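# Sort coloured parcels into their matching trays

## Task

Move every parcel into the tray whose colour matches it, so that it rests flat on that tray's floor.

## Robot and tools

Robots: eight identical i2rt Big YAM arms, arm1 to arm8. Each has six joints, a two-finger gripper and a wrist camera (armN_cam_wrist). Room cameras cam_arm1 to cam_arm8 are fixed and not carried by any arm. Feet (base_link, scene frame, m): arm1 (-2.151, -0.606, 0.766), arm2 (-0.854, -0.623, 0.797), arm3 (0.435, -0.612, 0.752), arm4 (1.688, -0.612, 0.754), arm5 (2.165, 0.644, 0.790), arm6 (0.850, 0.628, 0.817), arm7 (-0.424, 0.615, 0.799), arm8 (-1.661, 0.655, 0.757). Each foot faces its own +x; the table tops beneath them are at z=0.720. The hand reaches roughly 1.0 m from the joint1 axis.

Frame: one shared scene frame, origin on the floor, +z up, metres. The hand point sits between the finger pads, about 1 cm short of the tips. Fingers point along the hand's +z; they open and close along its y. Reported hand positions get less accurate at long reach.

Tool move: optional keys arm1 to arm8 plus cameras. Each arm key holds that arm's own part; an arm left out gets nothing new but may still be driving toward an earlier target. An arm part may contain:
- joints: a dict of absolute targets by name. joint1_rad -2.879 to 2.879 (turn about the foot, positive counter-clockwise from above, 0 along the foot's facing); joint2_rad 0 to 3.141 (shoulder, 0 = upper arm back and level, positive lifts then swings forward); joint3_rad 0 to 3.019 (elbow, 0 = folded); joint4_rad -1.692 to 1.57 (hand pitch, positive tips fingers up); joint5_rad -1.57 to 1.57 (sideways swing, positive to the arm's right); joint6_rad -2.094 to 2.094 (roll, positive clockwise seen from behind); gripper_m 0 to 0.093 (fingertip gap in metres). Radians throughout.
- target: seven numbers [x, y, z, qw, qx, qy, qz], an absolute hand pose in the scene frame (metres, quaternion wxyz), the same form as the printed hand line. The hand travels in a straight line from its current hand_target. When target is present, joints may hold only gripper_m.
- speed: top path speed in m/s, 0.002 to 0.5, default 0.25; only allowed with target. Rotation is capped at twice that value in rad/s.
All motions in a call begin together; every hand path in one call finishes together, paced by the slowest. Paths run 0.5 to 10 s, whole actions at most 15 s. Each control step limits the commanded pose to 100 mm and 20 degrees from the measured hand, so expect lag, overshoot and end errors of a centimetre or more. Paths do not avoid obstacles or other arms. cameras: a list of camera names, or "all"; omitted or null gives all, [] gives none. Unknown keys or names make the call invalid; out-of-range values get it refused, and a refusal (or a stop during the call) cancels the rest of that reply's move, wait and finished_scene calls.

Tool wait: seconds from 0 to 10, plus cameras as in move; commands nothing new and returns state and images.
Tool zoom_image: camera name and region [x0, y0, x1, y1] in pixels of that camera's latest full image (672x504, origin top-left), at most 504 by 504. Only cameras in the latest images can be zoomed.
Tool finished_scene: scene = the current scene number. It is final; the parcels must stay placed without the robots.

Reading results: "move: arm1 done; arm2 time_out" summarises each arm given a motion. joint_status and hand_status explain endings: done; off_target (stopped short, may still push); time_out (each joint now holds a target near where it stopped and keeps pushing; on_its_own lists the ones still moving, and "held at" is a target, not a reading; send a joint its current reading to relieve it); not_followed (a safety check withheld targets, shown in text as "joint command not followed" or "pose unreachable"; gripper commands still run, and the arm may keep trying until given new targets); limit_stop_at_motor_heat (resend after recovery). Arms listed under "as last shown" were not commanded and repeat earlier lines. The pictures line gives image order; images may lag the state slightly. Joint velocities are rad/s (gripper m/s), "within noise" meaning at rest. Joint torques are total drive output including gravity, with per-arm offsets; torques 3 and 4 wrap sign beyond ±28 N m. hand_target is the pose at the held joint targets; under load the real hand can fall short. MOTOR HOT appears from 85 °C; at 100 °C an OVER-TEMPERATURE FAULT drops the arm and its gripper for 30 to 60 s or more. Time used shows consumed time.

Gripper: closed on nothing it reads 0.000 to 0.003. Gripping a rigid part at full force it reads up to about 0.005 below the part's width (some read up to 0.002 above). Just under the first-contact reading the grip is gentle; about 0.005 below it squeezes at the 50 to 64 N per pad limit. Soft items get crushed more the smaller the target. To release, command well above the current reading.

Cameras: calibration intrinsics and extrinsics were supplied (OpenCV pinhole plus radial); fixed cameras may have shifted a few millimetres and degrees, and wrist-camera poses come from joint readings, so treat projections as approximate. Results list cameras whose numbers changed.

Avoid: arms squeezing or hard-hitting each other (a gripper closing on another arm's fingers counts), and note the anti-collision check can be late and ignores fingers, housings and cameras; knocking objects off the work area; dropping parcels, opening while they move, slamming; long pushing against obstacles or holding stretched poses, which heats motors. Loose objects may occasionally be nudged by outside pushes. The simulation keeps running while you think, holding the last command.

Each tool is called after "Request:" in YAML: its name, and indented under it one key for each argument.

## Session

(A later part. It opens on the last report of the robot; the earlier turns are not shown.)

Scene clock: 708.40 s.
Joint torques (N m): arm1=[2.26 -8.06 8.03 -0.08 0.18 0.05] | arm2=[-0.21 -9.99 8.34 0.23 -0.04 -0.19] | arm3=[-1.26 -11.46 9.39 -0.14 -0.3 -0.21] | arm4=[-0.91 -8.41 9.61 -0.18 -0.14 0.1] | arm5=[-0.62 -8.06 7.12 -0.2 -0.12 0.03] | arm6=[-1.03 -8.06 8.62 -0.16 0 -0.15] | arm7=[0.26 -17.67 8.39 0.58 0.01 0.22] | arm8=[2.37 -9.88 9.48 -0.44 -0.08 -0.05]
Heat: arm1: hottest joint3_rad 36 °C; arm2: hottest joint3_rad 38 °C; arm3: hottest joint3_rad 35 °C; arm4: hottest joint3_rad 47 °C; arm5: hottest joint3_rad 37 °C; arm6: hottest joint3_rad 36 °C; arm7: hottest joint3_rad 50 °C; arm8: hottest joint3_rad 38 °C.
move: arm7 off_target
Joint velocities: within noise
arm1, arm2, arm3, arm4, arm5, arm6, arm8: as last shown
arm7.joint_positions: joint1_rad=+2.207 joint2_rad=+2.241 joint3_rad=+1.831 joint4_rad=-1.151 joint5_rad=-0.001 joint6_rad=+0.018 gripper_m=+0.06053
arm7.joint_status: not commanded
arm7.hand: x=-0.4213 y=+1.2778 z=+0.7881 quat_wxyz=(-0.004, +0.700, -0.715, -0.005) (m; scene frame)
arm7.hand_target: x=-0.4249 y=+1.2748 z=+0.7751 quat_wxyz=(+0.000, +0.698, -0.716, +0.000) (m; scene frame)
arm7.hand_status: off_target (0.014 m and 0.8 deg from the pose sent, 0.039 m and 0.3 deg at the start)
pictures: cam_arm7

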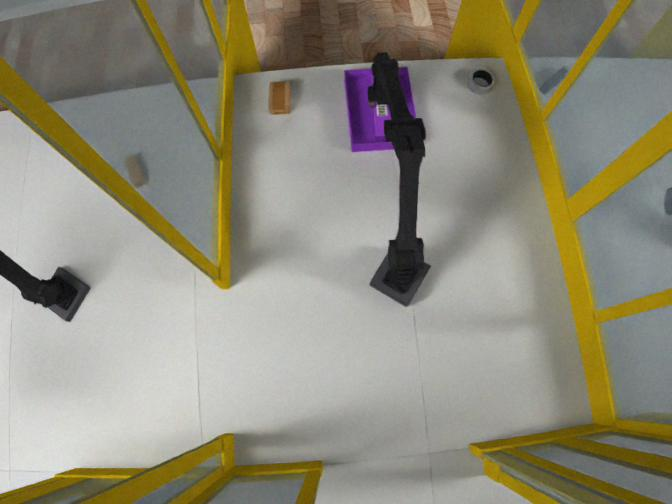

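Inside; lower, release, retract, finish.

Request:
move:
  arm7: {"target":[-0.425,1.275,0.757,0,-0.698,0.716,0],"speed":0.12}
  cameras: []

Request:
move:
  arm7: {"joints":{"gripper_m":0.092}}
  cameras: []

Request:
move:
  arm7: {"target":[-0.425,1.265,0.87,0,-0.698,0.716,0],"speed":0.4}
  cameras: ["arm7_cam_wrist"]

Scene clock: 715.30 s.
Joint torques (N m): arm1=[2.55 -8 8.06 0.01 0.17 0.06] | arm2=[-0.21 -9.99 8.34 0.23 -0.04 -0.19] | arm3=[-1.08 -11.34 9.4 -0.16 -0.31 -0.22] | arm4=[-0.91 -8.41 9.61 -0.18 -0.14 0.1] | arm5=[-0.32 -8.18 7.17 -0.1 -0.1 0.05] | arm6=[-1.08 -8 8.59 -0.16 -0.01 -0.15] | arm7=[0.26 -16.67 7.87 0.87 0.02 0.21] | arm8=[2.37 -9.93 9.55 -0.47 -0.09 -0.05]
Heat: arm1: hottest joint3_rad 36 °C; arm2: hottest joint3_rad 38 °C; arm3: hottest joint3_rad 35 °C; arm4: hottest joint3_rad 47 °C; arm5: hottest joint3_rad 37 °C; arm6: hottest joint3_rad 36 °C; arm7: hottest joint3_rad 49 °C; arm8: hottest joint3_rad 38 °C.
move: arm7 off_target
Joint velocities: within noise
arm1, arm2, arm3, arm4, arm5, arm6, arm8: as last shown
arm7.joint_positions: joint1_rad=+2.207 joint2_rad=+2.248 joint3_rad=+1.825 joint4_rad=-1.126 joint5_rad=-0.001 joint6_rad=+0.018 gripper_m=+0.06053
arm7.joint_status: not commanded
arm7.hand: x=-0.4213 y=+1.2806 z=+0.7814 quat_wxyz=(-0.008, +0.699, -0.715, -0.009) (m; scene frame)
arm7.hand_target: x=-0.4249 y=+1.2743 z=+0.7575 quat_wxyz=(+0.000, +0.698, -0.716, +0.000) (m; scene frame)
arm7.hand_status: off_target (0.025 m and 1.4 deg from the pose sent, 0.031 m and 0.8 deg at the start)
pictures: none
No camera images: "cameras" was empty.

Scene clock: 715.97 s.
Joint torques (N m): arm1=[1.85 -8.41 8.01 -0.06 0.19 0.07] | arm2=[-0.21 -9.99 8.32 0.23 -0.04 -0.19] | arm3=[-1.2 -11.4 9.42 -0.13 -0.31 -0.21] | arm4=[-0.91 -8.41 9.61 -0.18 -0.14 0.1] | arm5=[-0.5 -8.12 7.16 -0.18 -0.07 0.06] | arm6=[-1.08 -8.06 8.64 -0.14 0 -0.15] | arm7=[0.21 -17.14 7.84 0.58 0.02 0.21] | arm8=[2.32 -9.93 9.54 -0.42 -0.07 -0.05]
Heat: arm1: hottest joint3_rad 36 °C; arm2: hottest joint3_rad 38 °C; arm3: hottest joint3_rad 35 °C; arm4: hottest joint3_rad 47 °C; arm5: hottest joint3_rad 37 °C; arm6: hottest joint3_rad 36 °C; arm7: hottest joint3_rad 49 °C; arm8: hottest joint3_rad 38 °C.
move: arm7 done
Joint velocities: within noise
arm1, arm2, arm3, arm4, arm5, arm6, arm8: as last shown
arm7.joint_positions: joint1_rad=+2.207 joint2_rad=+2.256 joint3_rad=+1.825 joint4_rad=-1.118 joint5_rad=-0.001 joint6_rad=+0.019 gripper_m=+0.09187
arm7.joint_status: all done
arm7.hand: x=-0.4213 y=+1.2813 z=+0.7763 quat_wxyz=(-0.008, +0.699, -0.715, -0.009) (m; scene frame)
arm7.hand_target: x=-0.4249 y=+1.2743 z=+0.7575 quat_wxyz=(+0.000, +0.698, -0.716, +0.000) (m; scene frame)
arm7.hand_status: not commanded
pictures: none
No camera images: "cameras" was empty.

Scene clock: 717.20 s.
Joint torques (N m): arm1=[2.14 -8.41 8.01 -0.12 0.18 0.06] | arm2=[-0.21 -9.99 8.34 0.23 -0.04 -0.19] | arm3=[-1.32 -11.4 9.42 -0.1 -0.31 -0.2] | arm4=[-0.91 -8.41 9.61 -0.18 -0.14 0.1] | arm5=[-0.15 -8.18 7.15 -0.2 -0.05 0.04] | arm6=[-1.03 -8 8.62 -0.12 0 -0.16] | arm7=[0.44 -17.32 13.44 -0.29 0 0.2] | arm8=[2.26 -9.93 9.58 -0.4 -0.07 -0.03]
Heat: arm1: hottest joint3_rad 36 °C; arm2: hottest joint3_rad 38 °C; arm3: hottest joint3_rad 35 °C; arm4: hottest joint3_rad 47 °C; arm5: hottest joint3_rad 37 °C; arm6: hottest joint3_rad 36 °C; arm7: hottest joint3_rad 49 °C; arm8: hottest joint3_rad 38 °C.
move: arm7 off_target
Joint velocities: within noise
arm1.joint_positions: joint1_rad=-1.537 joint2_rad=+1.368 joint3_rad=+1.473 joint4_rad=-1.650 joint5_rad=+0.004 joint6_rad=-0.019 gripper_m=+0.09189
arm1.joint_status: not commanded
arm1.hand: x=-2.3049 y=-0.9710 z=+1.0786 quat_wxyz=(-0.010, -0.825, -0.565, +0.014) (m; scene frame)
arm1.hand_target: x=-2.3001 y=-0.9699 z=+1.0702 quat_wxyz=(+0.000, -0.824, -0.566, +0.000) (m; scene frame)
arm1.hand_status: not commanded
arm2.joint_positions: joint1_rad=-1.386 joint2_rad=+1.291 joint3_rad=+1.315 joint4_rad=-1.574 joint5_rad=+0.000 joint6_rad=-0.468 gripper_m=+0.09192
arm2.joint_status: not commanded
arm2.hand: x=-0.6843 y=-0.2951 z=+1.0743 quat_wxyz=(-0.010, +0.704, -0.710, -0.003) (m; scene frame)
arm2.hand_target: x=-0.6829 y=-0.2970 z=+1.0701 quat_wxyz=(+0.000, +0.707, -0.707, +0.000) (m; scene frame)
arm2.hand_status: not commanded
arm3.joint_positions: joint1_rad=+0.192 joint2_rad=+1.357 joint3_rad=+1.518 joint4_rad=-1.673 joint5_rad=-0.004 joint6_rad=-0.409 gripper_m=+0.09197
arm3.joint_status: not commanded
arm3.hand: x=+0.0684 y=-0.4515 z=+1.0812 quat_wxyz=(-0.013, +1.000, -0.005, -0.025) (m; scene frame)
arm3.hand_target: x=+0.0700 y=-0.4500 z=+1.0795 quat_wxyz=(-0.008, +1.000, +0.000, -0.019) (m; scene frame)
arm3.hand_status: not commanded
arm4.joint_positions: joint1_rad=-1.877 joint2_rad=+1.378 joint3_rad=+1.515 joint4_rad=-1.683 joint5_rad=-0.013 joint6_rad=+0.033 gripper_m=+0.09191
arm4.joint_status: not commanded
arm4.hand: x=+1.9340 y=-0.9268 z=+1.0755 quat_wxyz=(-0.011, -0.460, -0.888, +0.006) (m; scene frame)
arm4.hand_target: x=+1.9300 y=-0.9260 z=+1.0701 quat_wxyz=(+0.000, -0.467, -0.885, +0.000) (m; scene frame)
arm4.hand_status: not commanded
arm5.joint_positions: joint1_rad=+1.481 joint2_rad=+1.365 joint3_rad=+1.426 joint4_rad=-1.612 joint5_rad=+0.000 joint6_rad=-0.353 gripper_m=+0.09188
arm5.joint_status: not commanded
arm5.hand: x=+2.0266 y=+0.2697 z=+1.0800 quat_wxyz=(+0.003, +0.707, +0.708, -0.005) (m; scene frame)
arm5.hand_target: x=+2.0299 y=+0.2701 z=+1.0799 quat_wxyz=(+0.000, +0.707, +0.707, +0.000) (m; scene frame)
arm5.hand_status: not commanded
arm6.joint_positions: joint1_rad=-2.594 joint2_rad=+1.363 joint3_rad=+1.337 joint4_rad=-1.545 joint5_rad=+0.000 joint6_rad=-0.234 gripper_m=+0.09190
arm6.joint_status: not commanded
arm6.hand: x=+0.4596 y=+0.6563 z=+1.0765 quat_wxyz=(+0.000, -0.997, -0.082, +0.000) (m; scene frame)
arm6.hand_target: x=+0.4620 y=+0.6584 z=+1.0801 quat_wxyz=(+0.000, -0.997, -0.082, +0.000) (m; scene frame)
arm6.hand_status: not commanded
arm7.joint_positions: joint1_rad=+2.207 joint2_rad=+2.124 joint3_rad=+1.825 joint4_rad=-1.299 joint5_rad=-0.001 joint6_rad=+0.019 gripper_m=+0.09193
arm7.joint_status: not commanded
arm7.hand: x=-0.4214 y=+1.2516 z=+0.8596 quat_wxyz=(+0.009, +0.699, -0.715, +0.008) (m; scene frame)
arm7.hand_target: x=-0.4250 y=+1.2645 z=+0.8703 quat_wxyz=(+0.000, +0.698, -0.716, +0.000) (m; scene frame)
arm7.hand_status: off_target (0.017 m and 1.4 deg from the pose sent, 0.095 m and 1.4 deg at the start)
arm8.joint_positions: joint1_rad=+0.303 joint2_rad=+1.381 joint3_rad=+1.526 joint4_rad=-1.671 joint5_rad=+0.000 joint6_rad=-0.297 gripper_m=+0.09194
arm8.joint_status: not commanded
arm8.hand: x=-1.7826 y=+0.2683 z=+1.0824 quat_wxyz=(-0.011, -0.709, -0.705, +0.020) (m; scene frame)
arm8.hand_target: x=-1.7800 y=+0.2700 z=+1.0795 quat_wxyz=(-0.007, -0.707, -0.707, +0.013) (m; scene frame)
arm8.hand_status: not commanded
pictures: arm7_cam_wrist
camera_calibration:
arm7_cam_wrist: T_world_to_cam=[[0.999909, -0.00631613, 0.0119503, 0.415731], [-0.0121527, -0.80713, 0.590248, 0.504088], [0.0059174, -0.590339, -0.807133, 1.55655], [0, 0, 0, 1]] pos_world=[-0.418778, 1.32839, 0.953842]

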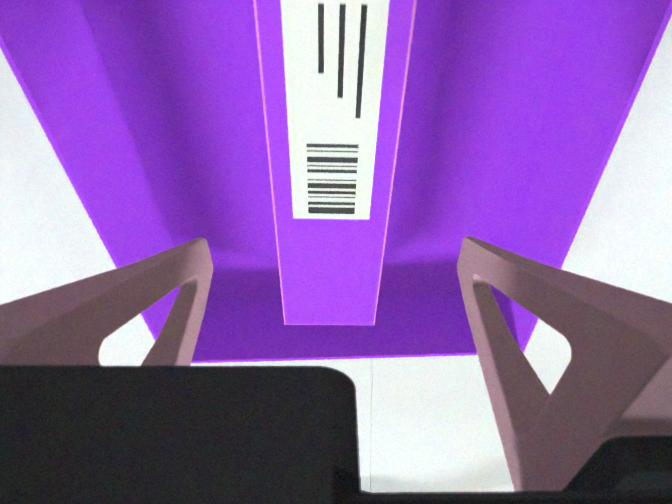

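Inside and flat.

Request:
finished_scene:
  scene: 2

The scene is finished: the task was done.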